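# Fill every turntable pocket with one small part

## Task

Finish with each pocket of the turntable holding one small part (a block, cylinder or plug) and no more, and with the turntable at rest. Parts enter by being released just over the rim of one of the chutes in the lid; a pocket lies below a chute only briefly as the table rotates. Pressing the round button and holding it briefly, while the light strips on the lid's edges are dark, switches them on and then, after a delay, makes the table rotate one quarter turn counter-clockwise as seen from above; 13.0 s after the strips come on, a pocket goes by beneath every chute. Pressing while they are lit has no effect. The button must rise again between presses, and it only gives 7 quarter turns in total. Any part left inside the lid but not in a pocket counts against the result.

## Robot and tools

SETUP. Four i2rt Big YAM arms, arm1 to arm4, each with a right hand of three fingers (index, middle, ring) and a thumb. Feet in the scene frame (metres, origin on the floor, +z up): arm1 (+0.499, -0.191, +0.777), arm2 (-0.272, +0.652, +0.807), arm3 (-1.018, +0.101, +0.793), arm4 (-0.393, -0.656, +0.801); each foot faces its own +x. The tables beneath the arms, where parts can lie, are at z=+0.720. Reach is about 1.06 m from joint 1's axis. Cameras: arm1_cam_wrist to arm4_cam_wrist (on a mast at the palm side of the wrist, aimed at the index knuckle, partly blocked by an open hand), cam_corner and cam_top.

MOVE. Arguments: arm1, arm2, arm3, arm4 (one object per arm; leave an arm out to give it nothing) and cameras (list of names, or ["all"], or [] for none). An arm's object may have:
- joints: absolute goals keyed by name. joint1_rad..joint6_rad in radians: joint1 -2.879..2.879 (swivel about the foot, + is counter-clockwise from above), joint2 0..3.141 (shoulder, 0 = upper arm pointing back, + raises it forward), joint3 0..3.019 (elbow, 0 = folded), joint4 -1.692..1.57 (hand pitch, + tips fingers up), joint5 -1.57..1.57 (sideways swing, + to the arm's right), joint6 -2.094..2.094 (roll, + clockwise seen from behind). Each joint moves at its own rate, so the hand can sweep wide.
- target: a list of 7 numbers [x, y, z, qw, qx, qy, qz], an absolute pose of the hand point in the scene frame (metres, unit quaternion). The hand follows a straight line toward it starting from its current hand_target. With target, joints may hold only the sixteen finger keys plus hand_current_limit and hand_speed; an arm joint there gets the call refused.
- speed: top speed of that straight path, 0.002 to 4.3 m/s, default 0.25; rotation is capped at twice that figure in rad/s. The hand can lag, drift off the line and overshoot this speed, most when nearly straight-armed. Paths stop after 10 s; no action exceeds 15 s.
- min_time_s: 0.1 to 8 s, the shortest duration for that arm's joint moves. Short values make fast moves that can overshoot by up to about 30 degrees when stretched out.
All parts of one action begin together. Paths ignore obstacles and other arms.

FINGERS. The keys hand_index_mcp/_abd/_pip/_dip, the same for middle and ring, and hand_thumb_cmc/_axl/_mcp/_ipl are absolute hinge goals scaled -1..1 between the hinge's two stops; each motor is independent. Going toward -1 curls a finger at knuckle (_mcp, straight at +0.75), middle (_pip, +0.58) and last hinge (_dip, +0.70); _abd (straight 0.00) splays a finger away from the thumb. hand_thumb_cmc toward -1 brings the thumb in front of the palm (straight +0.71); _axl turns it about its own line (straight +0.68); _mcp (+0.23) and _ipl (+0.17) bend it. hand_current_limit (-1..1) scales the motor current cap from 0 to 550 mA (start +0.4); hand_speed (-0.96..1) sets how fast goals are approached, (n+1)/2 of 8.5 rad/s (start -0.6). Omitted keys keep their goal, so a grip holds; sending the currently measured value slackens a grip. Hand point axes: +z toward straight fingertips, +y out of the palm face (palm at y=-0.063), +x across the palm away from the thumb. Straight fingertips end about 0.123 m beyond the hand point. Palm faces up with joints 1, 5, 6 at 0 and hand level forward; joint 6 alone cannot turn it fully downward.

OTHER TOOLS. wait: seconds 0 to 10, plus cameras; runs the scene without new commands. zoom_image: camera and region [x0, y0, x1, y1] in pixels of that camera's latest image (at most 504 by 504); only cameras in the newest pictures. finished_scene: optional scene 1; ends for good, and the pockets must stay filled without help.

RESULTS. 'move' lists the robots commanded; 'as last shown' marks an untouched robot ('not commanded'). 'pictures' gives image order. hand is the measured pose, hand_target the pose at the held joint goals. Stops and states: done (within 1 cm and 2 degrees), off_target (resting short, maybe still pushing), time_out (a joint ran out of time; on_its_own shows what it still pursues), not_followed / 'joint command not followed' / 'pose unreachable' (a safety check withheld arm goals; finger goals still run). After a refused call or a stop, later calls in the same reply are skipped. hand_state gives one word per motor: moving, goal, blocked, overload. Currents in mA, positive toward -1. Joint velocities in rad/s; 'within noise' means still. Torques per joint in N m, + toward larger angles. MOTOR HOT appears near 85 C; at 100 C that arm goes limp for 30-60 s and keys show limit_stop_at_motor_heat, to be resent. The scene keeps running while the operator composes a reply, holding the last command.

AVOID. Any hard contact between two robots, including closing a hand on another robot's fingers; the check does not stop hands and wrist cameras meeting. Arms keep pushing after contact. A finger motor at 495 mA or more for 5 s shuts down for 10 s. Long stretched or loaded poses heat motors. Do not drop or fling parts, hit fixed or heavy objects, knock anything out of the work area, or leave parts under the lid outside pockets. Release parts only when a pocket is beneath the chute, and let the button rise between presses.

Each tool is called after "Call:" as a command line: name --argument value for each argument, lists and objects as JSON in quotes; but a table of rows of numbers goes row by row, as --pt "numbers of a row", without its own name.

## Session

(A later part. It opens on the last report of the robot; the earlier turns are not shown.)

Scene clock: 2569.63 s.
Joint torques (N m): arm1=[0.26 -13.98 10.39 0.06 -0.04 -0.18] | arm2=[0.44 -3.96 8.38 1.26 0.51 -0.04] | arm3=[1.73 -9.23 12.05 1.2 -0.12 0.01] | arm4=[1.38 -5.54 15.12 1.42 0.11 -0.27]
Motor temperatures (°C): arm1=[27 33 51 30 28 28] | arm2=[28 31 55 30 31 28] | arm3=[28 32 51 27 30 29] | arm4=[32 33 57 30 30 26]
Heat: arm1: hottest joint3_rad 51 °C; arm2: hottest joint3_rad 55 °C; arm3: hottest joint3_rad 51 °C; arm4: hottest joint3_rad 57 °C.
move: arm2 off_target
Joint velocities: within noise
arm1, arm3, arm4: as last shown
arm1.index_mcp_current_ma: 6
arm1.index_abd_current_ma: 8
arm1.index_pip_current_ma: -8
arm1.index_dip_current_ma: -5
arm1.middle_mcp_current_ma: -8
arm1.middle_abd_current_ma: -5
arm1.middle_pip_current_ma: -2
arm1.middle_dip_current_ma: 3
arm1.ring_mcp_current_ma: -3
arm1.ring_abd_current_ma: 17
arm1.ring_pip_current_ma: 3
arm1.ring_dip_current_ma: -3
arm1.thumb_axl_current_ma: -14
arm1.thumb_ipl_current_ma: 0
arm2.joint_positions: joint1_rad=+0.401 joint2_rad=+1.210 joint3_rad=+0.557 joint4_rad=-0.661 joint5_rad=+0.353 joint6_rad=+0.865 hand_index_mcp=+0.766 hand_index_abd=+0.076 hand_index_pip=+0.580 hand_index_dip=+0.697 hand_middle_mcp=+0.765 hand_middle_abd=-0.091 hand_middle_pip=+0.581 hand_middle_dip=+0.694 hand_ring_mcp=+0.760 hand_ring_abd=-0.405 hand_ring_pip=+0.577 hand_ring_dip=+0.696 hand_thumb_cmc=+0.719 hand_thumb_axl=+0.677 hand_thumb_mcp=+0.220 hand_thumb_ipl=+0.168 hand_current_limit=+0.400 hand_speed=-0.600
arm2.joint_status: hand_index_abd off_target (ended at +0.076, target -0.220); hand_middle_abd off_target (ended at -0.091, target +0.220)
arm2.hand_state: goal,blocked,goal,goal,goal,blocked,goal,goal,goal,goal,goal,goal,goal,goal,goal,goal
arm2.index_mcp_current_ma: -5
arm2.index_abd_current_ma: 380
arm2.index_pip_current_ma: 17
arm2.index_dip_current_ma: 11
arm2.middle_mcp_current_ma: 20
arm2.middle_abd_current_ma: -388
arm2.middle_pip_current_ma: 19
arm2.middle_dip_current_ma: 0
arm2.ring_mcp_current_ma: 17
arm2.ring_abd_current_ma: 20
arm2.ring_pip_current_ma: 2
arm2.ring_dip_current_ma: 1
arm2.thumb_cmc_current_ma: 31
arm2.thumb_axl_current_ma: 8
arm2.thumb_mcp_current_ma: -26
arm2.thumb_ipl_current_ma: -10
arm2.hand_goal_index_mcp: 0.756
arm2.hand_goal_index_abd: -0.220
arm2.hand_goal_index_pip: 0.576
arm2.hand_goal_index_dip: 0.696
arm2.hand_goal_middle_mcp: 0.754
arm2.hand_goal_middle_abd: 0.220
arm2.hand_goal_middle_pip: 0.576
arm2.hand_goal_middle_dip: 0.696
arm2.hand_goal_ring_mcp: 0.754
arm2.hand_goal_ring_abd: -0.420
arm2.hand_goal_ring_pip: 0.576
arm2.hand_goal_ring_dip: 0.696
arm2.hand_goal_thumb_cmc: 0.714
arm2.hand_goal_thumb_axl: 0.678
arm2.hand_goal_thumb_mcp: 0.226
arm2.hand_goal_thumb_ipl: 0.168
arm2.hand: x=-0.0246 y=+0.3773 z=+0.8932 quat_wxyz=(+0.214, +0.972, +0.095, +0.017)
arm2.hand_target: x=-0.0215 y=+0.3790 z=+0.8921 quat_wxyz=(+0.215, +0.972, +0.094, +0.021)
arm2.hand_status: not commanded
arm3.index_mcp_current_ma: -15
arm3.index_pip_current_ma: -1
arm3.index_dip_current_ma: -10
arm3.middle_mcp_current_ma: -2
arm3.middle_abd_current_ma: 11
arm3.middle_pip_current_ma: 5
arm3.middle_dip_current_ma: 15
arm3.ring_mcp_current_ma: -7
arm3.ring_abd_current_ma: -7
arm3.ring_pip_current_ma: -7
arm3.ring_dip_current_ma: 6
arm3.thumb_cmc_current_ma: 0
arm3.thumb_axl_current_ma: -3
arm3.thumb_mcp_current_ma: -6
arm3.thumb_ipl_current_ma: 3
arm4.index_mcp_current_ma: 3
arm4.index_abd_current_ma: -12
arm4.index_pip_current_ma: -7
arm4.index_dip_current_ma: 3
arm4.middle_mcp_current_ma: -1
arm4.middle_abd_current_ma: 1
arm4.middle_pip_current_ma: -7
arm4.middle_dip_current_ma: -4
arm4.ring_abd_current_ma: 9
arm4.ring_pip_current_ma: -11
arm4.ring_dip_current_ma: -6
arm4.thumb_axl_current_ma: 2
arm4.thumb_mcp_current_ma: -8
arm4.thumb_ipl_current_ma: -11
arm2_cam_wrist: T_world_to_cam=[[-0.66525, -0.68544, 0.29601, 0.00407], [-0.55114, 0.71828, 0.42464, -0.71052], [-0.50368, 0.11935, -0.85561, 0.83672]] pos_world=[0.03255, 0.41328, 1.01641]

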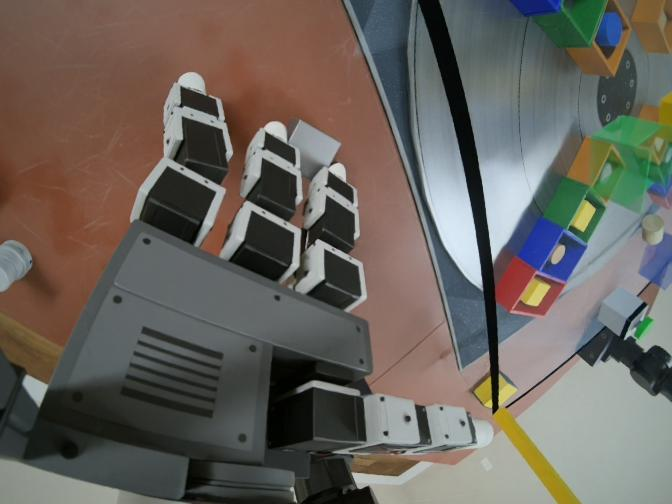

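Call:
move --arm2 '{"target":[-0.0215,0.379,1.0,0.2154,0.9718,0.0935,0.0207],"speed":0.1}' --cameras '["arm2_cam_wrist"]'

Call:
zoom_image --camera "arm2_cam_wrist" --region '[220, 60, 420, 240]'

Scene clock: 2576.30 s.
Joint torques (N m): arm1=[0.15 -13.86 10.5 -0.05 -0.05 -0.15] | arm2=[1.32 -4.07 14.53 0.21 0.53 -0.02] | arm3=[1.73 -9.23 12.08 1.21 -0.12 0.02] | arm4=[1.32 -5.6 15.15 1.4 0.11 -0.27]
Motor temperatures (°C): arm1=[27 33 51 30 28 28] | arm2=[28 31 56 30 31 28] | arm3=[28 32 51 27 30 29] | arm4=[32 33 57 29 30 26]
Heat: arm1: hottest joint3_rad 51 °C; arm2: hottest joint3_rad 56 °C; arm3: hottest joint3_rad 51 °C; arm4: hottest joint3_rad 57 °C.
move: arm2 off_target
Joint velocities: within noise
arm1, arm3, arm4: as last shown
arm1.index_mcp_current_ma: 1
arm1.index_abd_current_ma: 5
arm1.index_pip_current_ma: -9
arm1.middle_mcp_current_ma: -6
arm1.middle_abd_current_ma: 1
arm1.middle_pip_current_ma: 0
arm1.middle_dip_current_ma: -5
arm1.ring_mcp_current_ma: -7
arm1.ring_pip_current_ma: -3
arm1.ring_dip_current_ma: -2
arm1.thumb_cmc_current_ma: -11
arm1.thumb_axl_current_ma: -10
arm2.joint_positions: joint1_rad=+0.402 joint2_rad=+1.056 joint3_rad=+0.700 joint4_rad=-1.015 joint5_rad=+0.351 joint6_rad=+0.868 hand_index_mcp=+0.775 hand_index_abd=+0.071 hand_index_pip=+0.582 hand_index_dip=+0.699 hand_middle_mcp=+0.765 hand_middle_abd=-0.090 hand_middle_pip=+0.581 hand_middle_dip=+0.696 hand_ring_mcp=+0.760 hand_ring_abd=-0.405 hand_ring_pip=+0.577 hand_ring_dip=+0.696 hand_thumb_cmc=+0.719 hand_thumb_axl=+0.677 hand_thumb_mcp=+0.220 hand_thumb_ipl=+0.168 hand_current_limit=+0.400 hand_speed=-0.600
arm2.joint_status: not commanded
arm2.hand_state: goal,blocked,goal,goal,goal,blocked,goal,goal,goal,goal,goal,goal,goal,goal,goal,goal
arm2.index_mcp_current_ma: 37
arm2.index_abd_current_ma: 387
arm2.index_pip_current_ma: 24
arm2.index_dip_current_ma: 11
arm2.middle_mcp_current_ma: 12
arm2.middle_abd_current_ma: -395
arm2.middle_pip_current_ma: 20
arm2.middle_dip_current_ma: 4
arm2.ring_mcp_current_ma: 13
arm2.ring_abd_current_ma: 30
arm2.ring_pip_current_ma: -1
arm2.ring_dip_current_ma: -4
arm2.thumb_cmc_current_ma: 11
arm2.thumb_axl_current_ma: -13
arm2.thumb_mcp_current_ma: -10
arm2.thumb_ipl_current_ma: 11
arm2.hand_goal_index_mcp: 0.756
arm2.hand_goal_index_abd: -0.220
arm2.hand_goal_index_pip: 0.576
arm2.hand_goal_index_dip: 0.696
arm2.hand_goal_middle_mcp: 0.754
arm2.hand_goal_middle_abd: 0.220
arm2.hand_goal_middle_pip: 0.576
arm2.hand_goal_middle_dip: 0.696
arm2.hand_goal_ring_mcp: 0.754
arm2.hand_goal_ring_abd: -0.420
arm2.hand_goal_ring_pip: 0.576
arm2.hand_goal_ring_dip: 0.696
arm2.hand_goal_thumb_cmc: 0.714
arm2.hand_goal_thumb_axl: 0.678
arm2.hand_goal_thumb_mcp: 0.226
arm2.hand_goal_thumb_ipl: 0.168
arm2.hand: x=-0.0379 y=+0.3838 z=+0.9715 quat_wxyz=(+0.198, +0.975, +0.100, -0.006)
arm2.hand_target: x=-0.0226 y=+0.3795 z=+0.9998 quat_wxyz=(+0.215, +0.972, +0.093, +0.021)
arm2.hand_status: off_target (0.033 m and 3.7 deg from the pose sent, 0.107 m and 0.5 deg at the start)
arm3.index_abd_current_ma: -7
arm3.index_pip_current_ma: 0
arm3.index_dip_current_ma: -7
arm3.middle_mcp_current_ma: 1
arm3.middle_abd_current_ma: 10
arm3.middle_pip_current_ma: 11
arm3.middle_dip_current_ma: 2
arm3.ring_mcp_current_ma: -14
arm3.ring_abd_current_ma: -3
arm3.ring_pip_current_ma: 5
arm3.ring_dip_current_ma: -2
arm3.thumb_cmc_current_ma: 9
arm3.thumb_axl_current_ma: -10
arm3.thumb_mcp_current_ma: -4
arm3.thumb_ipl_current_ma: -6
arm4.index_mcp_current_ma: -4
arm4.index_abd_current_ma: -11
arm4.index_pip_current_ma: -9
arm4.index_dip_current_ma: -4
arm4.middle_mcp_current_ma: 8
arm4.middle_abd_current_ma: 4
arm4.middle_pip_current_ma: 11
arm4.middle_dip_current_ma: -6
arm4.ring_abd_current_ma: 5
arm4.ring_pip_current_ma: 0
arm4.ring_dip_current_ma: -4
arm4.thumb_cmc_current_ma: -4
arm4.thumb_axl_current_ma: 4
arm4.thumb_mcp_current_ma: -2
arm4.thumb_ipl_current_ma: -6
arm2_cam_wrist: T_world_to_cam=[[-0.65072, -0.69322, 0.30986, -0.03343], [-0.52852, 0.7065, 0.47067, -0.79512], [-0.54519, 0.1425, -0.82611, 0.85719]] pos_world=[0.02535, 0.41642, 1.09273]

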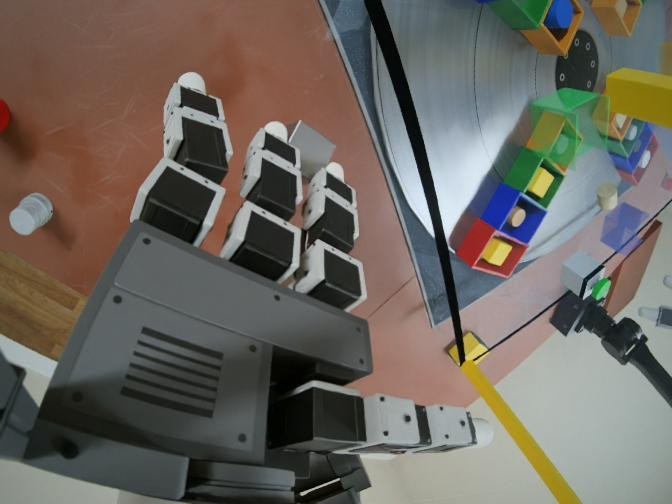

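Scaled by 2.520 from the camera's image (finer frame: 960x720).

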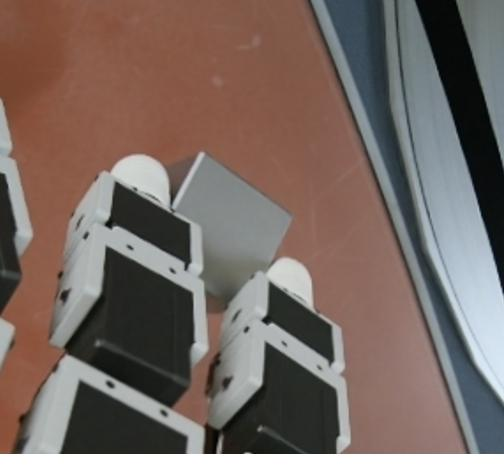

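Call:
move --arm2 '{"target":[-0.03,0.375,1.15,0.2154,0.9718,0.0935,0.0207],"speed":0.2}'

Call:
move --arm2 '{"target":[-0.21,0.21,1.19,0.2156,0.9726,-0.0851,-0.0189],"speed":0.2}'

Call:
move --arm2 '{"target":[-0.2155,0.115,1.19,0.2156,0.9726,-0.0851,-0.0189],"speed":0.15}'

Call:
move --arm2 '{"target":[-0.2155,0.115,1.14,0.2156,0.9726,-0.0851,-0.0189],"speed":0.1}' --cameras '["arm2_cam_wrist"]'

Call:
zoom_image --camera "arm2_cam_wrist" --region '[220, 60, 420, 240]'

Scene clock: 2607.57 s.
Joint torques (N m): arm1=[0.15 -13.86 10.36 0.03 -0.05 -0.15] | arm2=[-0.56 -3.08 15.09 0.35 0.51 -0.18] | arm3=[1.73 -9.17 12.07 1.2 -0.12 0.01] | arm4=[1.38 -5.48 15.15 1.43 0.11 -0.27]
Motor temperatures (°C): arm1=[27 34 51 30 28 28] | arm2=[28 31 61 30 31 28] | arm3=[28 32 51 27 30 29] | arm4=[32 33 57 29 30 26]
Heat: arm1: hottest joint3_rad 51 °C; arm2: hottest joint3_rad 61 °C; arm3: hottest joint3_rad 51 °C; arm4: hottest joint3_rad 57 °C.
move: arm2 off_target
Joint velocities: within noise
arm1, arm3, arm4: as last shown
arm1.index_mcp_current_ma: 4
arm1.index_abd_current_ma: 4
arm1.index_pip_current_ma: -3
arm1.index_dip_current_ma: -2
arm1.middle_mcp_current_ma: -8
arm1.middle_abd_current_ma: -3
arm1.middle_pip_current_ma: 3
arm1.middle_dip_current_ma: -9
arm1.ring_mcp_current_ma: -6
arm1.ring_abd_current_ma: 18
arm1.ring_pip_current_ma: 1
arm1.ring_dip_current_ma: -8
arm1.thumb_cmc_current_ma: -10
arm1.thumb_axl_current_ma: -6
arm1.thumb_mcp_current_ma: -6
arm1.thumb_ipl_current_ma: 2
arm2.joint_positions: joint1_rad=+0.402 joint2_rad=+0.993 joint3_rad=+1.066 joint4_rad=-1.422 joint5_rad=+0.348 joint6_rad=+0.867 hand_index_mcp=+0.775 hand_index_abd=+0.070 hand_index_pip=+0.582 hand_index_dip=+0.699 hand_middle_mcp=+0.765 hand_middle_abd=-0.090 hand_middle_pip=+0.581 hand_middle_dip=+0.696 hand_ring_mcp=+0.760 hand_ring_abd=-0.405 hand_ring_pip=+0.577 hand_ring_dip=+0.696 hand_thumb_cmc=+0.719 hand_thumb_axl=+0.677 hand_thumb_mcp=+0.220 hand_thumb_ipl=+0.168 hand_current_limit=+0.400 hand_speed=-0.600
arm2.joint_status: not commanded
arm2.hand_state: goal,blocked,goal,goal,goal,blocked,goal,goal,goal,goal,goal,goal,goal,goal,goal,goal
arm2.index_mcp_current_ma: 27
arm2.index_abd_current_ma: 385
arm2.index_pip_current_ma: 20
arm2.index_dip_current_ma: 13
arm2.middle_mcp_current_ma: 25
arm2.middle_abd_current_ma: -392
arm2.middle_pip_current_ma: 14
arm2.middle_dip_current_ma: -4
arm2.ring_mcp_current_ma: 15
arm2.ring_abd_current_ma: 36
arm2.ring_pip_current_ma: 15
arm2.ring_dip_current_ma: 13
arm2.thumb_cmc_current_ma: 14
arm2.thumb_axl_current_ma: -10
arm2.thumb_mcp_current_ma: -22
arm2.thumb_ipl_current_ma: 1
arm2.hand_goal_index_mcp: 0.756
arm2.hand_goal_index_abd: -0.220
arm2.hand_goal_index_pip: 0.576
arm2.hand_goal_index_dip: 0.696
arm2.hand_goal_middle_mcp: 0.754
arm2.hand_goal_middle_abd: 0.220
arm2.hand_goal_middle_pip: 0.576
arm2.hand_goal_middle_dip: 0.696
arm2.hand_goal_ring_mcp: 0.754
arm2.hand_goal_ring_abd: -0.420
arm2.hand_goal_ring_pip: 0.576
arm2.hand_goal_ring_dip: 0.696
arm2.hand_goal_thumb_cmc: 0.714
arm2.hand_goal_thumb_axl: 0.678
arm2.hand_goal_thumb_mcp: 0.226
arm2.hand_goal_thumb_ipl: 0.168
arm2.hand: x=-0.0358 y=+0.3815 z=+1.1254 quat_wxyz=(+0.203, +0.974, +0.098, +0.004)
arm2.hand_target: x=-0.0308 y=+0.3756 z=+1.1497 quat_wxyz=(+0.216, +0.972, +0.094, +0.021)
arm2.hand_status: off_target (0.026 m and 2.5 deg from the pose sent, 0.179 m and 3.7 deg at the start)
arm3.index_mcp_current_ma: -10
arm3.index_abd_current_ma: -6
arm3.index_pip_current_ma: 6
arm3.index_dip_current_ma: -9
arm3.middle_mcp_current_ma: -3
arm3.middle_abd_current_ma: 8
arm3.middle_pip_current_ma: 8
arm3.ring_mcp_current_ma: -1
arm3.ring_abd_current_ma: 13
arm3.ring_pip_current_ma: 0
arm3.ring_dip_current_ma: -1
arm3.thumb_cmc_current_ma: 0
arm3.thumb_axl_current_ma: 1
arm3.thumb_mcp_current_ma: -5
arm3.thumb_ipl_current_ma: 2
arm4.index_mcp_current_ma: 6
arm4.index_abd_current_ma: -7
arm4.index_pip_current_ma: -2
arm4.index_dip_current_ma: 5
arm4.middle_mcp_current_ma: 4
arm4.middle_abd_current_ma: 10
arm4.middle_pip_current_ma: -1
arm4.middle_dip_current_ma: -11
arm4.ring_abd_current_ma: 6
arm4.ring_pip_current_ma: -5
arm4.ring_dip_current_ma: 5
arm4.thumb_cmc_current_ma: -5
arm4.thumb_axl_current_ma: 7
arm4.thumb_mcp_current_ma: 1
arm4.thumb_ipl_current_ma: -9
pictures: none

Scene clock: 2609.60 s.
Joint torques (N m): arm1=[0.15 -13.8 10.4 0.02 -0.03 -0.17] | arm2=[0.26 -5.19 16.03 1.5 0.33 -0.29] | arm3=[1.85 -9.17 12.08 1.22 -0.13 0.02] | arm4=[1.38 -5.6 15.12 1.42 0.11 -0.28]
Motor temperatures (°C): arm1=[27 34 51 30 28 28] | arm2=[28 31 61 30 31 28] | arm3=[28 32 51 27 30 29] | arm4=[32 33 57 29 30 26]
Heat: arm1: hottest joint3_rad 51 °C; arm2: hottest joint3_rad 61 °C; arm3: hottest joint3_rad 51 °C; arm4: hottest joint3_rad 57 °C.
move: arm2 off_target
Joint velocities: within noise
arm1, arm3, arm4: as last shown
arm1.index_mcp_current_ma: 8
arm1.index_abd_current_ma: 3
arm1.index_pip_current_ma: -8
arm1.middle_mcp_current_ma: -5
arm1.middle_abd_current_ma: -2
arm1.middle_pip_current_ma: 2
arm1.middle_dip_current_ma: -1
arm1.ring_mcp_current_ma: -7
arm1.ring_abd_current_ma: 11
arm1.ring_pip_current_ma: 0
arm1.ring_dip_current_ma: -6
arm1.thumb_cmc_current_ma: -7
arm1.thumb_axl_current_ma: -12
arm1.thumb_ipl_current_ma: -1
arm2.joint_positions: joint1_rad=-0.322 joint2_rad=+1.111 joint3_rad=+1.238 joint4_rad=-1.399 joint5_rad=+0.240 joint6_rad=+0.523 hand_index_mcp=+0.777 hand_index_abd=+0.070 hand_index_pip=+0.583 hand_index_dip=+0.699 hand_middle_mcp=+0.765 hand_middle_abd=-0.090 hand_middle_pip=+0.581 hand_middle_dip=+0.696 hand_ring_mcp=+0.760 hand_ring_abd=-0.405 hand_ring_pip=+0.577 hand_ring_dip=+0.696 hand_thumb_cmc=+0.719 hand_thumb_axl=+0.677 hand_thumb_mcp=+0.220 hand_thumb_ipl=+0.168 hand_current_limit=+0.400 hand_speed=-0.600
arm2.joint_status: not commanded
arm2.hand_state: blocked,blocked,goal,goal,goal,blocked,goal,goal,goal,goal,goal,goal,goal,goal,goal,goal
arm2.index_mcp_current_ma: 46
arm2.index_abd_current_ma: 382
arm2.index_pip_current_ma: 18
arm2.index_dip_current_ma: 17
arm2.middle_mcp_current_ma: 18
arm2.middle_abd_current_ma: -378
arm2.middle_pip_current_ma: 18
arm2.middle_dip_current_ma: -6
arm2.ring_mcp_current_ma: 16
arm2.ring_abd_current_ma: 21
arm2.ring_pip_current_ma: -2
arm2.ring_dip_current_ma: 3
arm2.thumb_cmc_current_ma: 5
arm2.thumb_axl_current_ma: 6
arm2.thumb_mcp_current_ma: -22
arm2.thumb_ipl_current_ma: 16
arm2.hand_goal_index_mcp: 0.756
arm2.hand_goal_index_abd: -0.220
arm2.hand_goal_index_pip: 0.576
arm2.hand_goal_index_dip: 0.696
arm2.hand_goal_middle_mcp: 0.754
arm2.hand_goal_middle_abd: 0.220
arm2.hand_goal_middle_pip: 0.576
arm2.hand_goal_middle_dip: 0.696
arm2.hand_goal_ring_mcp: 0.754
arm2.hand_goal_ring_abd: -0.420
arm2.hand_goal_ring_pip: 0.576
arm2.hand_goal_ring_dip: 0.696
arm2.hand_goal_thumb_cmc: 0.714
arm2.hand_goal_thumb_axl: 0.678
arm2.hand_goal_thumb_mcp: 0.226
arm2.hand_goal_thumb_ipl: 0.168
arm2.hand: x=-0.2135 y=+0.2233 z=+1.1551 quat_wxyz=(+0.182, +0.979, -0.086, -0.034)
arm2.hand_target: x=-0.2106 y=+0.2122 z=+1.1897 quat_wxyz=(+0.216, +0.973, -0.085, -0.019)
arm2.hand_status: off_target (0.038 m and 4.2 deg from the pose sent, 0.253 m and 21.3 deg at the start)
arm3.index_mcp_current_ma: -2
arm3.index_abd_current_ma: -17
arm3.index_pip_current_ma: -8
arm3.index_dip_current_ma: -12
arm3.middle_mcp_current_ma: -12
arm3.middle_abd_current_ma: 12
arm3.middle_pip_current_ma: 4
arm3.middle_dip_current_ma: -1
arm3.ring_mcp_current_ma: -8
arm3.ring_abd_current_ma: -9
arm3.ring_pip_current_ma: 8
arm3.ring_dip_current_ma: 8
arm3.thumb_cmc_current_ma: 10
arm3.thumb_axl_current_ma: 0
arm3.thumb_mcp_current_ma: -7
arm3.thumb_ipl_current_ma: 5
arm4.index_mcp_current_ma: 11
arm4.index_pip_current_ma: -4
arm4.index_dip_current_ma: -6
arm4.middle_mcp_current_ma: 3
arm4.middle_abd_current_ma: 7
arm4.middle_pip_current_ma: 4
arm4.ring_abd_current_ma: -4
arm4.ring_pip_current_ma: 3
arm4.ring_dip_current_ma: 2
arm4.thumb_cmc_current_ma: -8
arm4.thumb_axl_current_ma: 5
arm4.thumb_mcp_current_ma: -7
arm4.thumb_ipl_current_ma: -10
pictures: none

Scene clock: 2611.10 s.
Joint torques (N m): arm1=[0.32 -13.98 10.35 -0.01 -0.03 -0.16] | arm2=[-0.44 -8.94 16.59 1.36 0.28 -0.32] | arm3=[1.73 -9.29 12.07 1.2 -0.12 0.01] | arm4=[1.32 -5.54 15.13 1.43 0.11 -0.28]
Motor temperatures (°C): arm1=[27 34 51 30 28 28] | arm2=[28 31 61 30 31 28] | arm3=[28 32 51 27 30 29] | arm4=[32 33 57 29 30 26]
Heat: arm1: hottest joint3_rad 51 °C; arm2: hottest joint3_rad 61 °C; arm3: hottest joint3_rad 51 °C; arm4: hottest joint3_rad 57 °C.
move: arm2 off_target
Joint velocities: within noise
arm1, arm3, arm4: as last shown
arm1.index_mcp_current_ma: 4
arm1.index_abd_current_ma: 7
arm1.index_pip_current_ma: -7
arm1.index_dip_current_ma: -4
arm1.middle_mcp_current_ma: -4
arm1.middle_abd_current_ma: -1
arm1.middle_pip_current_ma: 1
arm1.middle_dip_current_ma: 1
arm1.ring_mcp_current_ma: -4
arm1.ring_abd_current_ma: 17
arm1.ring_dip_current_ma: -10
arm1.thumb_cmc_current_ma: -12
arm1.thumb_axl_current_ma: -6
arm1.thumb_mcp_current_ma: -7
arm1.thumb_ipl_current_ma: 3
arm2.joint_positions: joint1_rad=-0.417 joint2_rad=+1.332 joint3_rad=+1.415 joint4_rad=-1.338 joint5_rad=+0.203 joint6_rad=+0.432 hand_index_mcp=+0.776 hand_index_abd=+0.069 hand_index_pip=+0.584 hand_index_dip=+0.699 hand_middle_mcp=+0.763 hand_middle_abd=-0.091 hand_middle_pip=+0.581 hand_middle_dip=+0.696 hand_ring_mcp=+0.760 hand_ring_abd=-0.405 hand_ring_pip=+0.577 hand_ring_dip=+0.696 hand_thumb_cmc=+0.719 hand_thumb_axl=+0.677 hand_thumb_mcp=+0.220 hand_thumb_ipl=+0.168 hand_current_limit=+0.400 hand_speed=-0.600
arm2.joint_status: not commanded
arm2.hand_state: blocked,blocked,goal,goal,goal,blocked,goal,goal,goal,goal,goal,goal,goal,goal,goal,goal
arm2.index_mcp_current_ma: 34
arm2.index_abd_current_ma: 381
arm2.index_pip_current_ma: 33
arm2.index_dip_current_ma: 17
arm2.middle_mcp_current_ma: 11
arm2.middle_abd_current_ma: -391
arm2.middle_pip_current_ma: 23
arm2.middle_dip_current_ma: -7
arm2.ring_mcp_current_ma: 5
arm2.ring_abd_current_ma: 26
arm2.ring_pip_current_ma: -13
arm2.ring_dip_current_ma: 5
arm2.thumb_cmc_current_ma: 16
arm2.thumb_axl_current_ma: -4
arm2.thumb_mcp_current_ma: -13
arm2.thumb_ipl_current_ma: 11
arm2.hand_goal_index_mcp: 0.756
arm2.hand_goal_index_abd: -0.220
arm2.hand_goal_index_pip: 0.576
arm2.hand_goal_index_dip: 0.696
arm2.hand_goal_middle_mcp: 0.754
arm2.hand_goal_middle_abd: 0.220
arm2.hand_goal_middle_pip: 0.576
arm2.hand_goal_middle_dip: 0.696
arm2.hand_goal_ring_mcp: 0.754
arm2.hand_goal_ring_abd: -0.420
arm2.hand_goal_ring_pip: 0.576
arm2.hand_goal_ring_dip: 0.696
arm2.hand_goal_thumb_cmc: 0.714
arm2.hand_goal_thumb_axl: 0.678
arm2.hand_goal_thumb_mcp: 0.226
arm2.hand_goal_thumb_ipl: 0.168
arm2.hand: x=-0.2160 y=+0.1311 z=+1.1515 quat_wxyz=(+0.179, +0.980, -0.086, -0.031)
arm2.hand_target: x=-0.2162 y=+0.1177 z=+1.1898 quat_wxyz=(+0.216, +0.972, -0.085, -0.019)
arm2.hand_status: off_target (0.042 m and 4.5 deg from the pose sent, 0.114 m and 4.2 deg at the start)
arm3.index_mcp_current_ma: -6
arm3.index_abd_current_ma: -1
arm3.index_pip_current_ma: 3
arm3.index_dip_current_ma: -5
arm3.middle_mcp_current_ma: 5
arm3.middle_abd_current_ma: 3
arm3.middle_pip_current_ma: -1
arm3.middle_dip_current_ma: 12
arm3.ring_mcp_current_ma: -11
arm3.ring_abd_current_ma: -15
arm3.ring_pip_current_ma: 0
arm3.ring_dip_current_ma: 6
arm3.thumb_cmc_current_ma: 14
arm3.thumb_axl_current_ma: -8
arm3.thumb_mcp_current_ma: 13
arm3.thumb_ipl_current_ma: 4
arm4.index_mcp_current_ma: 1
arm4.index_abd_current_ma: -8
arm4.index_pip_current_ma: -14
arm4.index_dip_current_ma: 4
arm4.middle_mcp_current_ma: -5
arm4.middle_abd_current_ma: 11
arm4.middle_pip_current_ma: 3
arm4.middle_dip_current_ma: -9
arm4.ring_mcp_current_ma: 17
arm4.ring_abd_current_ma: 4
arm4.ring_pip_current_ma: -3
arm4.ring_dip_current_ma: 0
arm4.thumb_cmc_current_ma: -17
arm4.thumb_axl_current_ma: -2
arm4.thumb_mcp_current_ma: 0
arm4.thumb_ipl_current_ma: -9
pictures: none

Scene clock: 2612.20 s.
Joint torques (N m): arm1=[0.32 -14.04 10.41 0.01 -0.03 -0.16] | arm2=[-0.5 -9.35 11.22 1.57 0.31 -0.24] | arm3=[1.85 -9.23 12.07 1.24 -0.11 0.01] | arm4=[1.32 -5.54 15.13 1.42 0.11 -0.27]
Motor temperatures (°C): arm1=[27 34 51 30 28 28] | arm2=[28 31 61 30 31 28] | arm3=[28 32 51 27 30 29] | arm4=[32 33 57 29 30 26]
Heat: arm1: hottest joint3_rad 51 °C; arm2: hottest joint3_rad 61 °C; arm3: hottest joint3_rad 51 °C; arm4: hottest joint3_rad 57 °C.
move: arm2 off_target
Joint velocities: within noise
arm1, arm3, arm4: as last shown
arm1.index_mcp_current_ma: 5
arm1.index_abd_current_ma: 2
arm1.index_pip_current_ma: -10
arm1.index_dip_current_ma: -2
arm1.middle_mcp_current_ma: 1
arm1.middle_abd_current_ma: 1
arm1.middle_pip_current_ma: 0
arm1.ring_mcp_current_ma: -8
arm1.ring_abd_current_ma: 21
arm1.ring_pip_current_ma: -4
arm1.ring_dip_current_ma: -4
arm1.thumb_cmc_current_ma: -9
arm1.thumb_axl_current_ma: -12
arm1.thumb_mcp_current_ma: -3
arm1.thumb_ipl_current_ma: 7
arm2.joint_positions: joint1_rad=-0.418 joint2_rad=+1.331 joint3_rad=+1.341 joint4_rad=-1.214 joint5_rad=+0.201 joint6_rad=+0.426 hand_index_mcp=+0.777 hand_index_abd=+0.069 hand_index_pip=+0.584 hand_index_dip=+0.699 hand_middle_mcp=+0.763 hand_middle_abd=-0.090 hand_middle_pip=+0.581 hand_middle_dip=+0.696 hand_ring_mcp=+0.760 hand_ring_abd=-0.405 hand_ring_pip=+0.577 hand_ring_dip=+0.696 hand_thumb_cmc=+0.719 hand_thumb_axl=+0.677 hand_thumb_mcp=+0.220 hand_thumb_ipl=+0.168 hand_current_limit=+0.400 hand_speed=-0.600
arm2.joint_status: not commanded
arm2.hand_state: blocked,blocked,goal,goal,goal,blocked,goal,goal,goal,goal,goal,goal,goal,goal,goal,goal
arm2.index_mcp_current_ma: 31
arm2.index_abd_current_ma: 379
arm2.index_pip_current_ma: 34
arm2.index_dip_current_ma: 8
arm2.middle_mcp_current_ma: 25
arm2.middle_abd_current_ma: -394
arm2.middle_pip_current_ma: 3
arm2.middle_dip_current_ma: -15
arm2.ring_mcp_current_ma: 11
arm2.ring_abd_current_ma: 29
arm2.ring_pip_current_ma: 7
arm2.ring_dip_current_ma: -2
arm2.thumb_cmc_current_ma: 13
arm2.thumb_axl_current_ma: -8
arm2.thumb_mcp_current_ma: -28
arm2.thumb_ipl_current_ma: 0
arm2.hand_goal_index_mcp: 0.756
arm2.hand_goal_index_abd: -0.220
arm2.hand_goal_index_pip: 0.576
arm2.hand_goal_index_dip: 0.696
arm2.hand_goal_middle_mcp: 0.754
arm2.hand_goal_middle_abd: 0.220
arm2.hand_goal_middle_pip: 0.576
arm2.hand_goal_middle_dip: 0.696
arm2.hand_goal_ring_mcp: 0.754
arm2.hand_goal_ring_abd: -0.420
arm2.hand_goal_ring_pip: 0.576
arm2.hand_goal_ring_dip: 0.696
arm2.hand_goal_thumb_cmc: 0.714
arm2.hand_goal_thumb_axl: 0.678
arm2.hand_goal_thumb_mcp: 0.226
arm2.hand_goal_thumb_ipl: 0.168
arm2.hand: x=-0.2123 y=+0.1205 z=+1.1306 quat_wxyz=(+0.202, +0.975, -0.086, -0.021)
arm2.hand_target: x=-0.2156 y=+0.1153 z=+1.1400 quat_wxyz=(+0.216, +0.973, -0.085, -0.019)
arm2.hand_status: off_target (0.011 m and 1.6 deg from the pose sent, 0.020 m and 4.5 deg at the start)
arm3.index_mcp_current_ma: -5
arm3.index_abd_current_ma: -2
arm3.index_pip_current_ma: -12
arm3.index_dip_current_ma: -20
arm3.middle_abd_current_ma: 8
arm3.middle_pip_current_ma: -2
arm3.ring_mcp_current_ma: -5
arm3.ring_abd_current_ma: -8
arm3.ring_pip_current_ma: 3
arm3.ring_dip_current_ma: 11
arm3.thumb_cmc_current_ma: 8
arm3.thumb_axl_current_ma: 0
arm3.thumb_mcp_current_ma: -13
arm3.thumb_ipl_current_ma: -5
arm4.index_mcp_current_ma: 3
arm4.index_abd_current_ma: -11
arm4.index_pip_current_ma: -6
arm4.index_dip_current_ma: -2
arm4.middle_mcp_current_ma: 5
arm4.middle_abd_current_ma: 10
arm4.middle_pip_current_ma: 1
arm4.middle_dip_current_ma: -11
arm4.ring_mcp_current_ma: 24
arm4.ring_abd_current_ma: 14
arm4.ring_pip_current_ma: 4
arm4.ring_dip_current_ma: 4
arm4.thumb_cmc_current_ma: 1
arm4.thumb_axl_current_ma: -11
arm4.thumb_mcp_current_ma: 5
arm4.thumb_ipl_current_ma: -10
arm2_cam_wrist: T_world_to_cam=[[-0.86965, -0.40443, 0.28309, -0.42966], [-0.25532, 0.85928, 0.44322, -0.70558], [-0.42251, 0.31317, -0.85054, 0.96411]] pos_world=[-0.14646, 0.1306, 1.25438]

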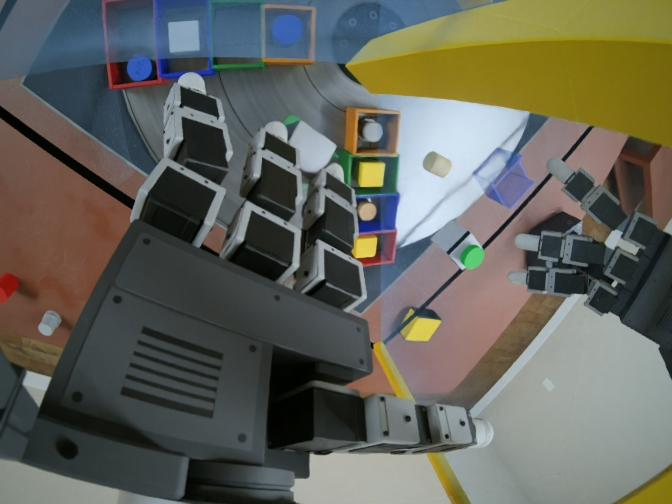

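Scaled by 2.520 from the camera's image (finer frame: 960x720).

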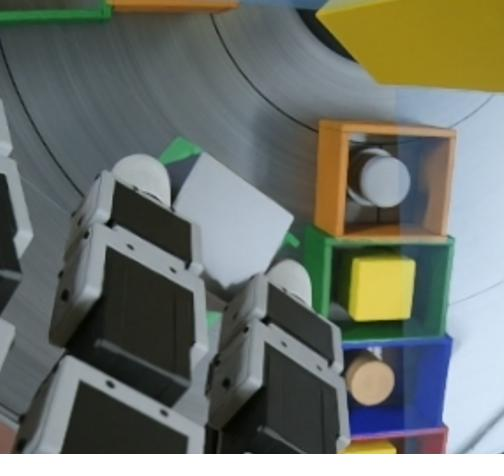

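Call:
move --arm2 '{"target":[-0.2235,0.133,1.105,0.2156,0.9726,-0.0851,-0.0189],"speed":0.1}' --cameras '["arm2_cam_wrist"]'

Call:
zoom_image --camera "arm2_cam_wrist" --region '[220, 60, 420, 240]'

Scene clock: 2630.03 s.
Joint torques (N m): arm1=[0.09 -13.8 10.41 -0.03 -0.05 -0.16] | arm2=[-0.62 -10.4 11.21 1.66 0.24 -0.31] | arm3=[1.79 -9.23 12.05 1.22 -0.11 0.01] | arm4=[1.44 -5.54 15.16 1.43 0.11 -0.28]
Motor temperatures (°C): arm1=[27 34 51 30 28 28] | arm2=[28 32 59 30 30 28] | arm3=[28 32 52 27 30 29] | arm4=[32 33 57 29 30 26]
Heat: arm1: hottest joint3_rad 51 °C; arm2: hottest joint3_rad 59 °C; arm3: hottest joint3_rad 52 °C; arm4: hottest joint3_rad 57 °C.
move: arm2 off_target
Joint velocities: within noise
arm1, arm3: as last shown
arm1.index_mcp_current_ma: 4
arm1.index_abd_current_ma: 5
arm1.index_pip_current_ma: -5
arm1.middle_mcp_current_ma: -8
arm1.middle_abd_current_ma: -1
arm1.middle_pip_current_ma: 3
arm1.middle_dip_current_ma: -6
arm1.ring_abd_current_ma: 17
arm1.ring_pip_current_ma: -3
arm1.ring_dip_current_ma: -3
arm1.thumb_cmc_current_ma: -8
arm1.thumb_axl_current_ma: -8
arm1.thumb_mcp_current_ma: 2
arm1.thumb_ipl_current_ma: 4
arm2.joint_positions: joint1_rad=-0.426 joint2_rad=+1.300 joint3_rad=+1.203 joint4_rad=-1.124 joint5_rad=+0.198 joint6_rad=+0.418 hand_index_mcp=+0.777 hand_index_abd=+0.069 hand_index_pip=+0.584 hand_index_dip=+0.699 hand_middle_mcp=+0.763 hand_middle_abd=-0.090 hand_middle_pip=+0.581 hand_middle_dip=+0.696 hand_ring_mcp=+0.760 hand_ring_abd=-0.405 hand_ring_pip=+0.577 hand_ring_dip=+0.696 hand_thumb_cmc=+0.719 hand_thumb_axl=+0.677 hand_thumb_mcp=+0.220 hand_thumb_ipl=+0.168 hand_current_limit=+0.400 hand_speed=-0.600
arm2.joint_status: not commanded
arm2.hand_state: blocked,blocked,goal,goal,goal,blocked,goal,goal,goal,goal,goal,goal,goal,goal,goal,goal
arm2.index_mcp_current_ma: 25
arm2.index_abd_current_ma: 375
arm2.index_pip_current_ma: 23
arm2.index_dip_current_ma: 16
arm2.middle_mcp_current_ma: 21
arm2.middle_abd_current_ma: -400
arm2.middle_pip_current_ma: 7
arm2.middle_dip_current_ma: 1
arm2.ring_mcp_current_ma: 18
arm2.ring_abd_current_ma: 28
arm2.ring_pip_current_ma: 8
arm2.ring_dip_current_ma: 0
arm2.thumb_cmc_current_ma: 8
arm2.thumb_axl_current_ma: -1
arm2.thumb_mcp_current_ma: -30
arm2.thumb_ipl_current_ma: -1
arm2.hand_goal_index_mcp: 0.756
arm2.hand_goal_index_abd: -0.220
arm2.hand_goal_index_pip: 0.576
arm2.hand_goal_index_dip: 0.696
arm2.hand_goal_middle_mcp: 0.754
arm2.hand_goal_middle_abd: 0.220
arm2.hand_goal_middle_pip: 0.576
arm2.hand_goal_middle_dip: 0.696
arm2.hand_goal_ring_mcp: 0.754
arm2.hand_goal_ring_abd: -0.420
arm2.hand_goal_ring_pip: 0.576
arm2.hand_goal_ring_dip: 0.696
arm2.hand_goal_thumb_cmc: 0.714
arm2.hand_goal_thumb_axl: 0.678
arm2.hand_goal_thumb_mcp: 0.226
arm2.hand_goal_thumb_ipl: 0.168
arm2.hand: x=-0.2195 y=+0.1364 z=+1.0864 quat_wxyz=(+0.194, +0.977, -0.085, -0.025)
arm2.hand_target: x=-0.2236 y=+0.1335 z=+1.1050 quat_wxyz=(+0.216, +0.973, -0.085, -0.019)
arm2.hand_status: off_target (0.019 m and 2.7 deg from the pose sent, 0.031 m and 1.6 deg at the start)
arm3.index_mcp_current_ma: -13
arm3.index_abd_current_ma: -14
arm3.index_pip_current_ma: -3
arm3.index_dip_current_ma: 3
arm3.middle_mcp_current_ma: 4
arm3.middle_abd_current_ma: -7
arm3.middle_pip_current_ma: 19
arm3.middle_dip_current_ma: 4
arm3.ring_mcp_current_ma: -9
arm3.ring_abd_current_ma: -4
arm3.ring_pip_current_ma: -15
arm3.ring_dip_current_ma: -4
arm3.thumb_cmc_current_ma: -7
arm3.thumb_axl_current_ma: -8
arm3.thumb_mcp_current_ma: -9
arm3.thumb_ipl_current_ma: -1
arm4.joint_positions: joint1_rad=-0.809 joint2_rad=+1.014 joint3_rad=+1.022 joint4_rad=-0.970 joint5_rad=+0.106 joint6_rad=+0.158 hand_index_mcp=+0.767 hand_index_abd=+0.307 hand_index_pip=+0.580 hand_index_dip=+0.696 hand_middle_mcp=+0.762 hand_middle_abd=-0.308 hand_middle_pip=+0.582 hand_middle_dip=+0.698 hand_ring_mcp=-0.154 hand_ring_abd=-0.002 hand_ring_pip=-0.289 hand_ring_dip=-0.001 hand_thumb_cmc=+0.725 hand_thumb_axl=+0.677 hand_thumb_mcp=+0.219 hand_thumb_ipl=+0.168 hand_current_limit=+0.400 hand_speed=+1.000
arm4.joint_status: not commanded
arm4.hand_state: goal,goal,goal,goal,goal,goal,goal,goal,blocked,goal,goal,goal,goal,goal,goal,goal
arm4.index_mcp_current_ma: -8
arm4.index_abd_current_ma: -5
arm4.index_pip_current_ma: -12
arm4.index_dip_current_ma: 0
arm4.middle_mcp_current_ma: 4
arm4.middle_abd_current_ma: 12
arm4.middle_pip_current_ma: 12
arm4.middle_dip_current_ma: -6
arm4.ring_mcp_current_ma: 24
arm4.ring_abd_current_ma: 4
arm4.ring_pip_current_ma: -8
arm4.ring_dip_current_ma: 1
arm4.thumb_cmc_current_ma: -8
arm4.thumb_axl_current_ma: -7
arm4.thumb_mcp_current_ma: 0
arm4.thumb_ipl_current_ma: -5
arm4.hand_goal_index_mcp: 0.754
arm4.hand_goal_index_abd: 0.300
arm4.hand_goal_index_pip: 0.576
arm4.hand_goal_index_dip: 0.696
arm4.hand_goal_middle_mcp: 0.754
arm4.hand_goal_middle_abd: -0.300
arm4.hand_goal_middle_pip: 0.576
arm4.hand_goal_middle_dip: 0.696
arm4.hand_goal_ring_mcp: -0.200
arm4.hand_goal_ring_abd: 0.000
arm4.hand_goal_ring_pip: -0.300
arm4.hand_goal_ring_dip: 0.000
arm4.hand_goal_thumb_cmc: 0.714
arm4.hand_goal_thumb_axl: 0.678
arm4.hand_goal_thumb_mcp: 0.226
arm4.hand_goal_thumb_ipl: 0.168
arm4.hand: x=-0.3362 y=-0.1894 z=+1.1373 quat_wxyz=(+0.034, +0.096, +0.948, +0.301)
arm4.hand_target: x=-0.3307 y=-0.1836 z=+1.1697 quat_wxyz=(+0.034, +0.099, +0.940, +0.324)
arm4.hand_status: not commanded
arm2_cam_wrist: T_world_to_cam=[[-0.86784, -0.40985, 0.28085, -0.41343], [-0.25314, 0.85114, 0.45987, -0.71793], [-0.42752, 0.328, -0.8424, 0.90657]] pos_world=[-0.15295, 0.14426, 1.20997]

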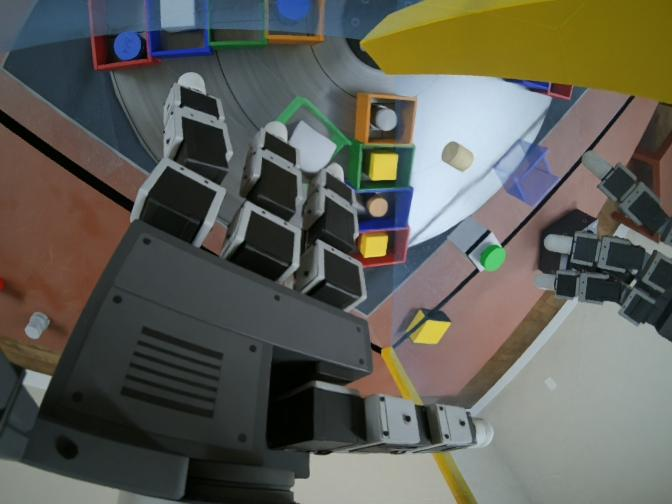

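Scaled by 2.520 from the camera's image (finer frame: 960x720).

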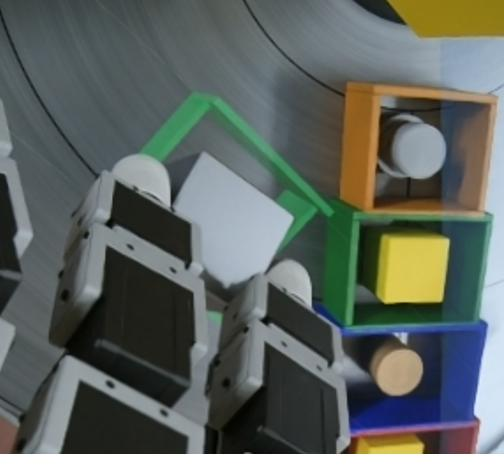

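Call:
move --arm2 '{"target":[-0.2285,0.1345,1.104,0.2156,0.9726,-0.0851,-0.0189],"speed":0.1}' --arm3 '{"target":[-0.466,0.083,1.11,0.1913,0.6067,0.7359,0.232],"speed":0.1}'

Call:
move --arm3 '{"target":[-0.466,0.083,1.087,0.1913,0.6067,0.7359,0.232],"speed":0.1}' --cameras '["arm2_cam_wrist","arm3_cam_wrist","cam_top"]'

Call:
zoom_image --camera "arm2_cam_wrist" --region '[220, 60, 420, 240]'

Scene clock: 2648.80 s.
Joint torques (N m): arm1=[-0.03 -13.63 10.44 -0.02 -0.06 -0.15] | arm2=[-0.62 -10.11 10.81 1.84 0.28 -0.27] | arm3=[1.55 -9.64 8.77 2.56 -0.15 0] | arm4=[1.38 -5.54 15.15 1.42 0.11 -0.27]
Motor temperatures (°C): arm1=[27 34 51 30 28 28] | arm2=[28 32 60 30 30 28] | arm3=[28 32 51 27 30 29] | arm4=[32 33 57 29 30 26]
Heat: arm1: hottest joint3_rad 51 °C; arm2: hottest joint3_rad 60 °C; arm3: hottest joint3_rad 51 °C; arm4: hottest joint3_rad 57 °C.
move: arm2 off_target; arm3 done
Joint velocities: within noise
arm1.joint_positions: joint1_rad=-0.838 joint2_rad=+1.496 joint3_rad=+1.678 joint4_rad=-1.679 joint5_rad=+0.013 joint6_rad=+0.074 hand_index_mcp=+0.748 hand_index_abd=+0.305 hand_index_pip=+0.570 hand_index_dip=+0.698 hand_middle_mcp=+0.749 hand_middle_abd=-0.305 hand_middle_pip=+0.570 hand_middle_dip=+0.699 hand_ring_mcp=+0.749 hand_ring_abd=-0.402 hand_ring_pip=+0.570 hand_ring_dip=+0.696 hand_thumb_cmc=+0.709 hand_thumb_axl=+0.677 hand_thumb_mcp=+0.221 hand_thumb_ipl=+0.168 hand_current_limit=+0.400 hand_speed=+1.000
arm1.joint_status: not commanded
arm1.hand_state: goal,goal,goal,goal,goal,goal,goal,goal,goal,goal,goal,goal,goal,goal,goal,goal
arm1.index_mcp_current_ma: 5
arm1.index_abd_current_ma: 1
arm1.index_pip_current_ma: -7
arm1.index_dip_current_ma: -4
arm1.middle_mcp_current_ma: -4
arm1.middle_abd_current_ma: 0
arm1.middle_pip_current_ma: 0
arm1.middle_dip_current_ma: 1
arm1.ring_mcp_current_ma: -9
arm1.ring_abd_current_ma: 14
arm1.ring_pip_current_ma: 0
arm1.ring_dip_current_ma: -9
arm1.thumb_cmc_current_ma: -7
arm1.thumb_axl_current_ma: -11
arm1.thumb_mcp_current_ma: 0
arm1.thumb_ipl_current_ma: 1
arm1.hand_goal_index_mcp: 0.754
arm1.hand_goal_index_abd: 0.300
arm1.hand_goal_index_pip: 0.576
arm1.hand_goal_index_dip: 0.696
arm1.hand_goal_middle_mcp: 0.754
arm1.hand_goal_middle_abd: -0.300
arm1.hand_goal_middle_pip: 0.576
arm1.hand_goal_middle_dip: 0.696
arm1.hand_goal_ring_mcp: 0.754
arm1.hand_goal_ring_abd: -0.420
arm1.hand_goal_ring_pip: 0.576
arm1.hand_goal_ring_dip: 0.696
arm1.hand_goal_thumb_cmc: 0.714
arm1.hand_goal_thumb_axl: 0.678
arm1.hand_goal_thumb_mcp: 0.226
arm1.hand_goal_thumb_ipl: 0.168
arm1.hand: x=-0.0378 y=-0.1234 z=+1.1161 quat_wxyz=(+0.023, +0.657, -0.753, -0.027)
arm1.hand_target: x=-0.0393 y=-0.1250 z=+1.1394 quat_wxyz=(+0.036, +0.659, -0.750, -0.040)
arm1.hand_status: not commanded
arm2.joint_positions: joint1_rad=-0.437 joint2_rad=+1.295 joint3_rad=+1.198 joint4_rad=-1.121 joint5_rad=+0.194 joint6_rad=+0.407 hand_index_mcp=+0.777 hand_index_abd=+0.069 hand_index_pip=+0.584 hand_index_dip=+0.699 hand_middle_mcp=+0.763 hand_middle_abd=-0.090 hand_middle_pip=+0.581 hand_middle_dip=+0.696 hand_ring_mcp=+0.760 hand_ring_abd=-0.405 hand_ring_pip=+0.577 hand_ring_dip=+0.696 hand_thumb_cmc=+0.719 hand_thumb_axl=+0.677 hand_thumb_mcp=+0.220 hand_thumb_ipl=+0.168 hand_current_limit=+0.400 hand_speed=-0.600
arm2.joint_status: not commanded
arm2.hand_state: blocked,blocked,goal,goal,goal,blocked,goal,goal,goal,goal,goal,goal,goal,goal,goal,goal
arm2.index_mcp_current_ma: 41
arm2.index_abd_current_ma: 377
arm2.index_pip_current_ma: 25
arm2.index_dip_current_ma: 8
arm2.middle_mcp_current_ma: 6
arm2.middle_abd_current_ma: -378
arm2.middle_pip_current_ma: 21
arm2.middle_dip_current_ma: 9
arm2.ring_mcp_current_ma: 12
arm2.ring_abd_current_ma: 27
arm2.ring_pip_current_ma: 2
arm2.ring_dip_current_ma: -6
arm2.thumb_cmc_current_ma: 23
arm2.thumb_axl_current_ma: 7
arm2.thumb_mcp_current_ma: -13
arm2.thumb_ipl_current_ma: -3
arm2.hand_goal_index_mcp: 0.756
arm2.hand_goal_index_abd: -0.220
arm2.hand_goal_index_pip: 0.576
arm2.hand_goal_index_dip: 0.696
arm2.hand_goal_middle_mcp: 0.754
arm2.hand_goal_middle_abd: 0.220
arm2.hand_goal_middle_pip: 0.576
arm2.hand_goal_middle_dip: 0.696
arm2.hand_goal_ring_mcp: 0.754
arm2.hand_goal_ring_abd: -0.420
arm2.hand_goal_ring_pip: 0.576
arm2.hand_goal_ring_dip: 0.696
arm2.hand_goal_thumb_cmc: 0.714
arm2.hand_goal_thumb_axl: 0.678
arm2.hand_goal_thumb_mcp: 0.226
arm2.hand_goal_thumb_ipl: 0.168
arm2.hand: x=-0.2240 y=+0.1366 z=+1.0861 quat_wxyz=(+0.194, +0.977, -0.085, -0.024)
arm2.hand_target: x=-0.2286 y=+0.1348 z=+1.1039 quat_wxyz=(+0.215, +0.973, -0.085, -0.019)
arm2.hand_status: off_target (0.019 m and 2.6 deg from the pose sent, 0.020 m and 2.7 deg at the start)
arm3.joint_positions: joint1_rad=-0.944 joint2_rad=+1.230 joint3_rad=+1.132 joint4_rad=-0.898 joint5_rad=-0.139 joint6_rad=-0.221 hand_index_mcp=+0.763 hand_index_abd=+0.303 hand_index_pip=+0.577 hand_index_dip=+0.686 hand_middle_mcp=+0.781 hand_middle_abd=-0.299 hand_middle_pip=+0.587 hand_middle_dip=+0.708 hand_ring_mcp=+1.000 hand_ring_abd=-0.424 hand_ring_pip=+0.589 hand_ring_dip=+0.708 hand_thumb_cmc=+0.724 hand_thumb_axl=+0.677 hand_thumb_mcp=+0.218 hand_thumb_ipl=+0.168 hand_current_limit=+0.400 hand_speed=+1.000
arm3.joint_status: not commanded
arm3.hand_state: goal,goal,goal,goal,blocked,goal,goal,goal,goal,goal,goal,goal,goal,goal,goal,goal
arm3.index_mcp_current_ma: -22
arm3.index_abd_current_ma: -2
arm3.index_pip_current_ma: -7
arm3.index_dip_current_ma: -9
arm3.middle_mcp_current_ma: 7
arm3.middle_abd_current_ma: 7
arm3.middle_pip_current_ma: 6
arm3.middle_dip_current_ma: 10
arm3.ring_mcp_current_ma: -9
arm3.ring_abd_current_ma: -3
arm3.ring_pip_current_ma: -6
arm3.ring_dip_current_ma: -2
arm3.thumb_cmc_current_ma: 16
arm3.thumb_axl_current_ma: 12
arm3.thumb_mcp_current_ma: -8
arm3.thumb_ipl_current_ma: -10
arm3.hand_goal_index_mcp: 0.756
arm3.hand_goal_index_abd: 0.300
arm3.hand_goal_index_pip: 0.576
arm3.hand_goal_index_dip: 0.696
arm3.hand_goal_middle_mcp: 0.754
arm3.hand_goal_middle_abd: -0.300
arm3.hand_goal_middle_pip: 0.576
arm3.hand_goal_middle_dip: 0.696
arm3.hand_goal_ring_mcp: 1.000
arm3.hand_goal_ring_abd: -0.420
arm3.hand_goal_ring_pip: 0.576
arm3.hand_goal_ring_dip: 0.696
arm3.hand_goal_thumb_cmc: 0.714
arm3.hand_goal_thumb_axl: 0.678
arm3.hand_goal_thumb_mcp: 0.226
arm3.hand_goal_thumb_ipl: 0.168
arm3.hand: x=-0.4709 y=+0.0784 z=+1.1056 quat_wxyz=(+0.184, +0.611, +0.737, +0.225)
arm3.hand_target: x=-0.4661 y=+0.0829 z=+1.1101 quat_wxyz=(+0.191, +0.607, +0.736, +0.232)
arm3.hand_status: done (0.008 m and 1.2 deg from the pose sent, 0.050 m and 1.5 deg at the start)
arm4: as last shown
arm4.index_mcp_current_ma: -1
arm4.index_abd_current_ma: -3
arm4.index_pip_current_ma: -5
arm4.index_dip_current_ma: -5
arm4.middle_abd_current_ma: 7
arm4.middle_pip_current_ma: 7
arm4.middle_dip_current_ma: -4
arm4.ring_mcp_current_ma: 30
arm4.ring_abd_current_ma: 5
arm4.ring_pip_current_ma: -7
arm4.ring_dip_current_ma: 7
arm4.thumb_cmc_current_ma: -9
arm4.thumb_axl_current_ma: 3
arm4.thumb_mcp_current_ma: -7
arm4.thumb_ipl_current_ma: 5
pictures: none

Scene clock: 2649.83 s.
Joint torques (N m): arm1=[0.26 -13.98 10.39 -0.01 -0.05 -0.16] | arm2=[-0.5 -10.17 10.93 1.7 0.24 -0.29] | arm3=[1.55 -8.82 7.71 2.59 -0.15 0] | arm4=[1.32 -5.54 15.12 1.42 0.11 -0.27]
Motor temperatures (°C): arm1=[27 34 51 30 28 28] | arm2=[28 32 60 30 30 28] | arm3=[28 32 51 27 30 29] | arm4=[32 33 57 29 30 26]
Heat: arm1: hottest joint3_rad 51 °C; arm2: hottest joint3_rad 60 °C; arm3: hottest joint3_rad 51 °C; arm4: hottest joint3_rad 57 °C.
move: arm3 done
Joint velocities: within noise
arm1, arm2, arm4: as last shown
arm1.index_mcp_current_ma: 6
arm1.index_abd_current_ma: 3
arm1.index_pip_current_ma: -10
arm1.middle_mcp_current_ma: 2
arm1.middle_pip_current_ma: 3
arm1.middle_dip_current_ma: -3
arm1.ring_mcp_current_ma: -6
arm1.ring_abd_current_ma: 13
arm1.ring_pip_current_ma: -4
arm1.thumb_cmc_current_ma: -8
arm1.thumb_axl_current_ma: -15
arm1.thumb_mcp_current_ma: -1
arm1.thumb_ipl_current_ma: 3
arm2.index_mcp_current_ma: 34
arm2.index_abd_current_ma: 372
arm2.index_pip_current_ma: 24
arm2.middle_mcp_current_ma: 11
arm2.middle_abd_current_ma: -390
arm2.middle_pip_current_ma: 17
arm2.middle_dip_current_ma: -5
arm2.ring_mcp_current_ma: 10
arm2.ring_pip_current_ma: -8
arm2.ring_dip_current_ma: -4
arm2.thumb_cmc_current_ma: 11
arm2.thumb_axl_current_ma: -5
arm2.thumb_mcp_current_ma: -22
arm2.thumb_ipl_current_ma: 6
arm3.joint_positions: joint1_rad=-0.944 joint2_rad=+1.230 joint3_rad=+1.092 joint4_rad=-0.836 joint5_rad=-0.139 joint6_rad=-0.221 hand_index_mcp=+0.763 hand_index_abd=+0.303 hand_index_pip=+0.578 hand_index_dip=+0.686 hand_middle_mcp=+0.781 hand_middle_abd=-0.299 hand_middle_pip=+0.587 hand_middle_dip=+0.708 hand_ring_mcp=+1.000 hand_ring_abd=-0.445 hand_ring_pip=+0.623 hand_ring_dip=+0.722 hand_thumb_cmc=+0.725 hand_thumb_axl=+0.677 hand_thumb_mcp=+0.218 hand_thumb_ipl=+0.168 hand_current_limit=+0.400 hand_speed=+1.000
arm3.joint_status: not commanded
arm3.hand_state: goal,goal,goal,goal,blocked,goal,goal,goal,goal,blocked,blocked,blocked,goal,goal,goal,goal
arm3.index_mcp_current_ma: -10
arm3.index_abd_current_ma: -9
arm3.index_pip_current_ma: -6
arm3.index_dip_current_ma: -12
arm3.middle_mcp_current_ma: 4
arm3.middle_abd_current_ma: 20
arm3.middle_pip_current_ma: -1
arm3.middle_dip_current_ma: 14
arm3.ring_mcp_current_ma: -3
arm3.ring_abd_current_ma: -5
arm3.ring_pip_current_ma: 16
arm3.ring_dip_current_ma: 7
arm3.thumb_cmc_current_ma: 18
arm3.thumb_axl_current_ma: -6
arm3.thumb_mcp_current_ma: -5
arm3.thumb_ipl_current_ma: -1
arm3.hand_goal_index_mcp: 0.756
arm3.hand_goal_index_abd: 0.300
arm3.hand_goal_index_pip: 0.576
arm3.hand_goal_index_dip: 0.696
arm3.hand_goal_middle_mcp: 0.754
arm3.hand_goal_middle_abd: -0.300
arm3.hand_goal_middle_pip: 0.576
arm3.hand_goal_middle_dip: 0.696
arm3.hand_goal_ring_mcp: 1.000
arm3.hand_goal_ring_abd: -0.420
arm3.hand_goal_ring_pip: 0.576
arm3.hand_goal_ring_dip: 0.696
arm3.hand_goal_thumb_cmc: 0.714
arm3.hand_goal_thumb_axl: 0.678
arm3.hand_goal_thumb_mcp: 0.226
arm3.hand_goal_thumb_ipl: 0.168
arm3.hand: x=-0.4692 y=+0.0783 z=+1.0948 quat_wxyz=(+0.193, +0.608, +0.735, +0.231)
arm3.hand_target: x=-0.4662 y=+0.0829 z=+1.0869 quat_wxyz=(+0.191, +0.607, +0.736, +0.232)
arm3.hand_status: done (0.010 m and 0.3 deg from the pose sent, 0.020 m and 1.2 deg at the start)
arm4.index_mcp_current_ma: -3
arm4.index_abd_current_ma: -6
arm4.index_pip_current_ma: -13
arm4.index_dip_current_ma: -1
arm4.middle_mcp_current_ma: 0
arm4.middle_abd_current_ma: 19
arm4.middle_pip_current_ma: 6
arm4.middle_dip_current_ma: -2
arm4.ring_mcp_current_ma: 25
arm4.ring_abd_current_ma: -1
arm4.ring_pip_current_ma: -1
arm4.ring_dip_current_ma: 3
arm4.thumb_cmc_current_ma: -3
arm4.thumb_axl_current_ma: 9
arm4.thumb_mcp_current_ma: -1
arm4.thumb_ipl_current_ma: -14
arm2_cam_wrist: T_world_to_cam=[[-0.86793, -0.40989, 0.28051, -0.41692], [-0.25371, 0.8514, 0.45908, -0.71845], [-0.42699, 0.32728, -0.84295, 0.90514]] pos_world=[-0.15765, 0.14456, 1.20977]
arm3_cam_wrist: T_world_to_cam=[[0.6868, -0.66234, 0.29936, 0.08681], [-0.72607, -0.60603, 0.32489, -0.69862], [-0.03377, -0.44049, -0.89712, 1.1244]] pos_world=[-0.52889, 0.12941, 1.20971]

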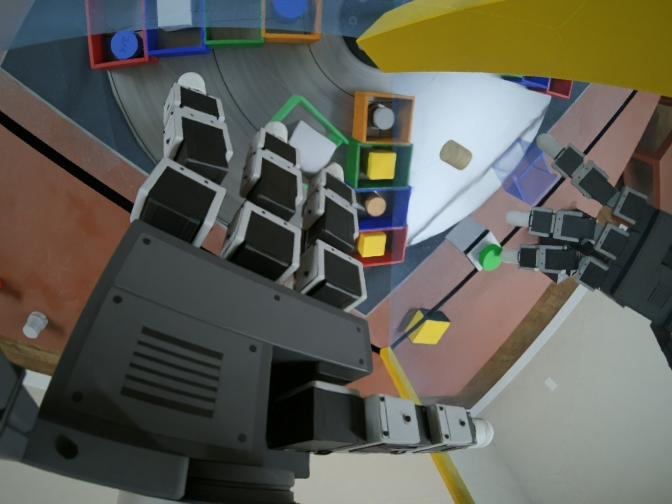

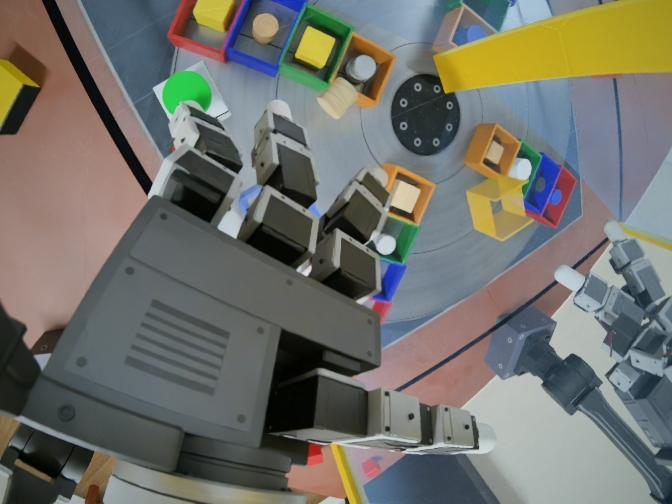

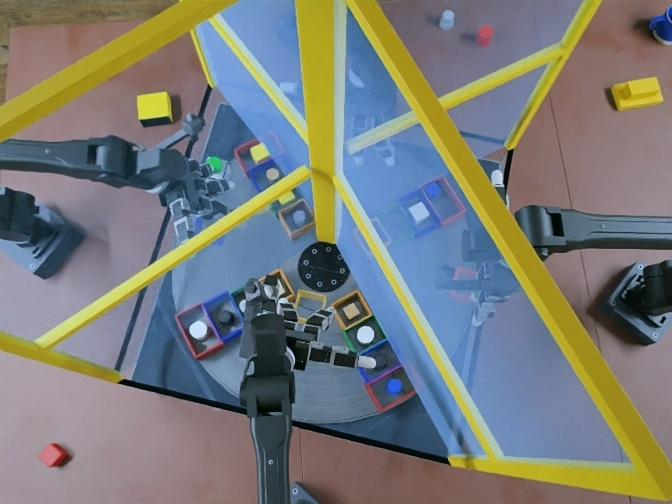

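Scaled by 2.520 from the camera's image (finer frame: 960x720).

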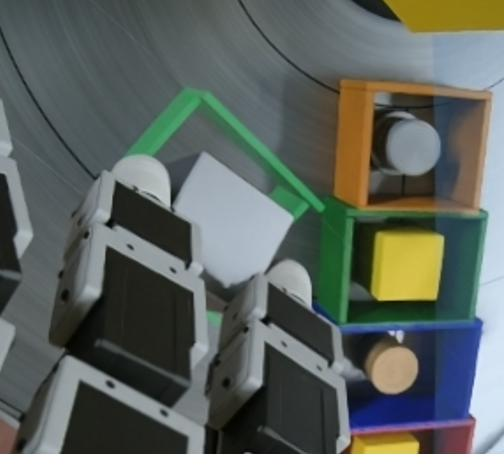

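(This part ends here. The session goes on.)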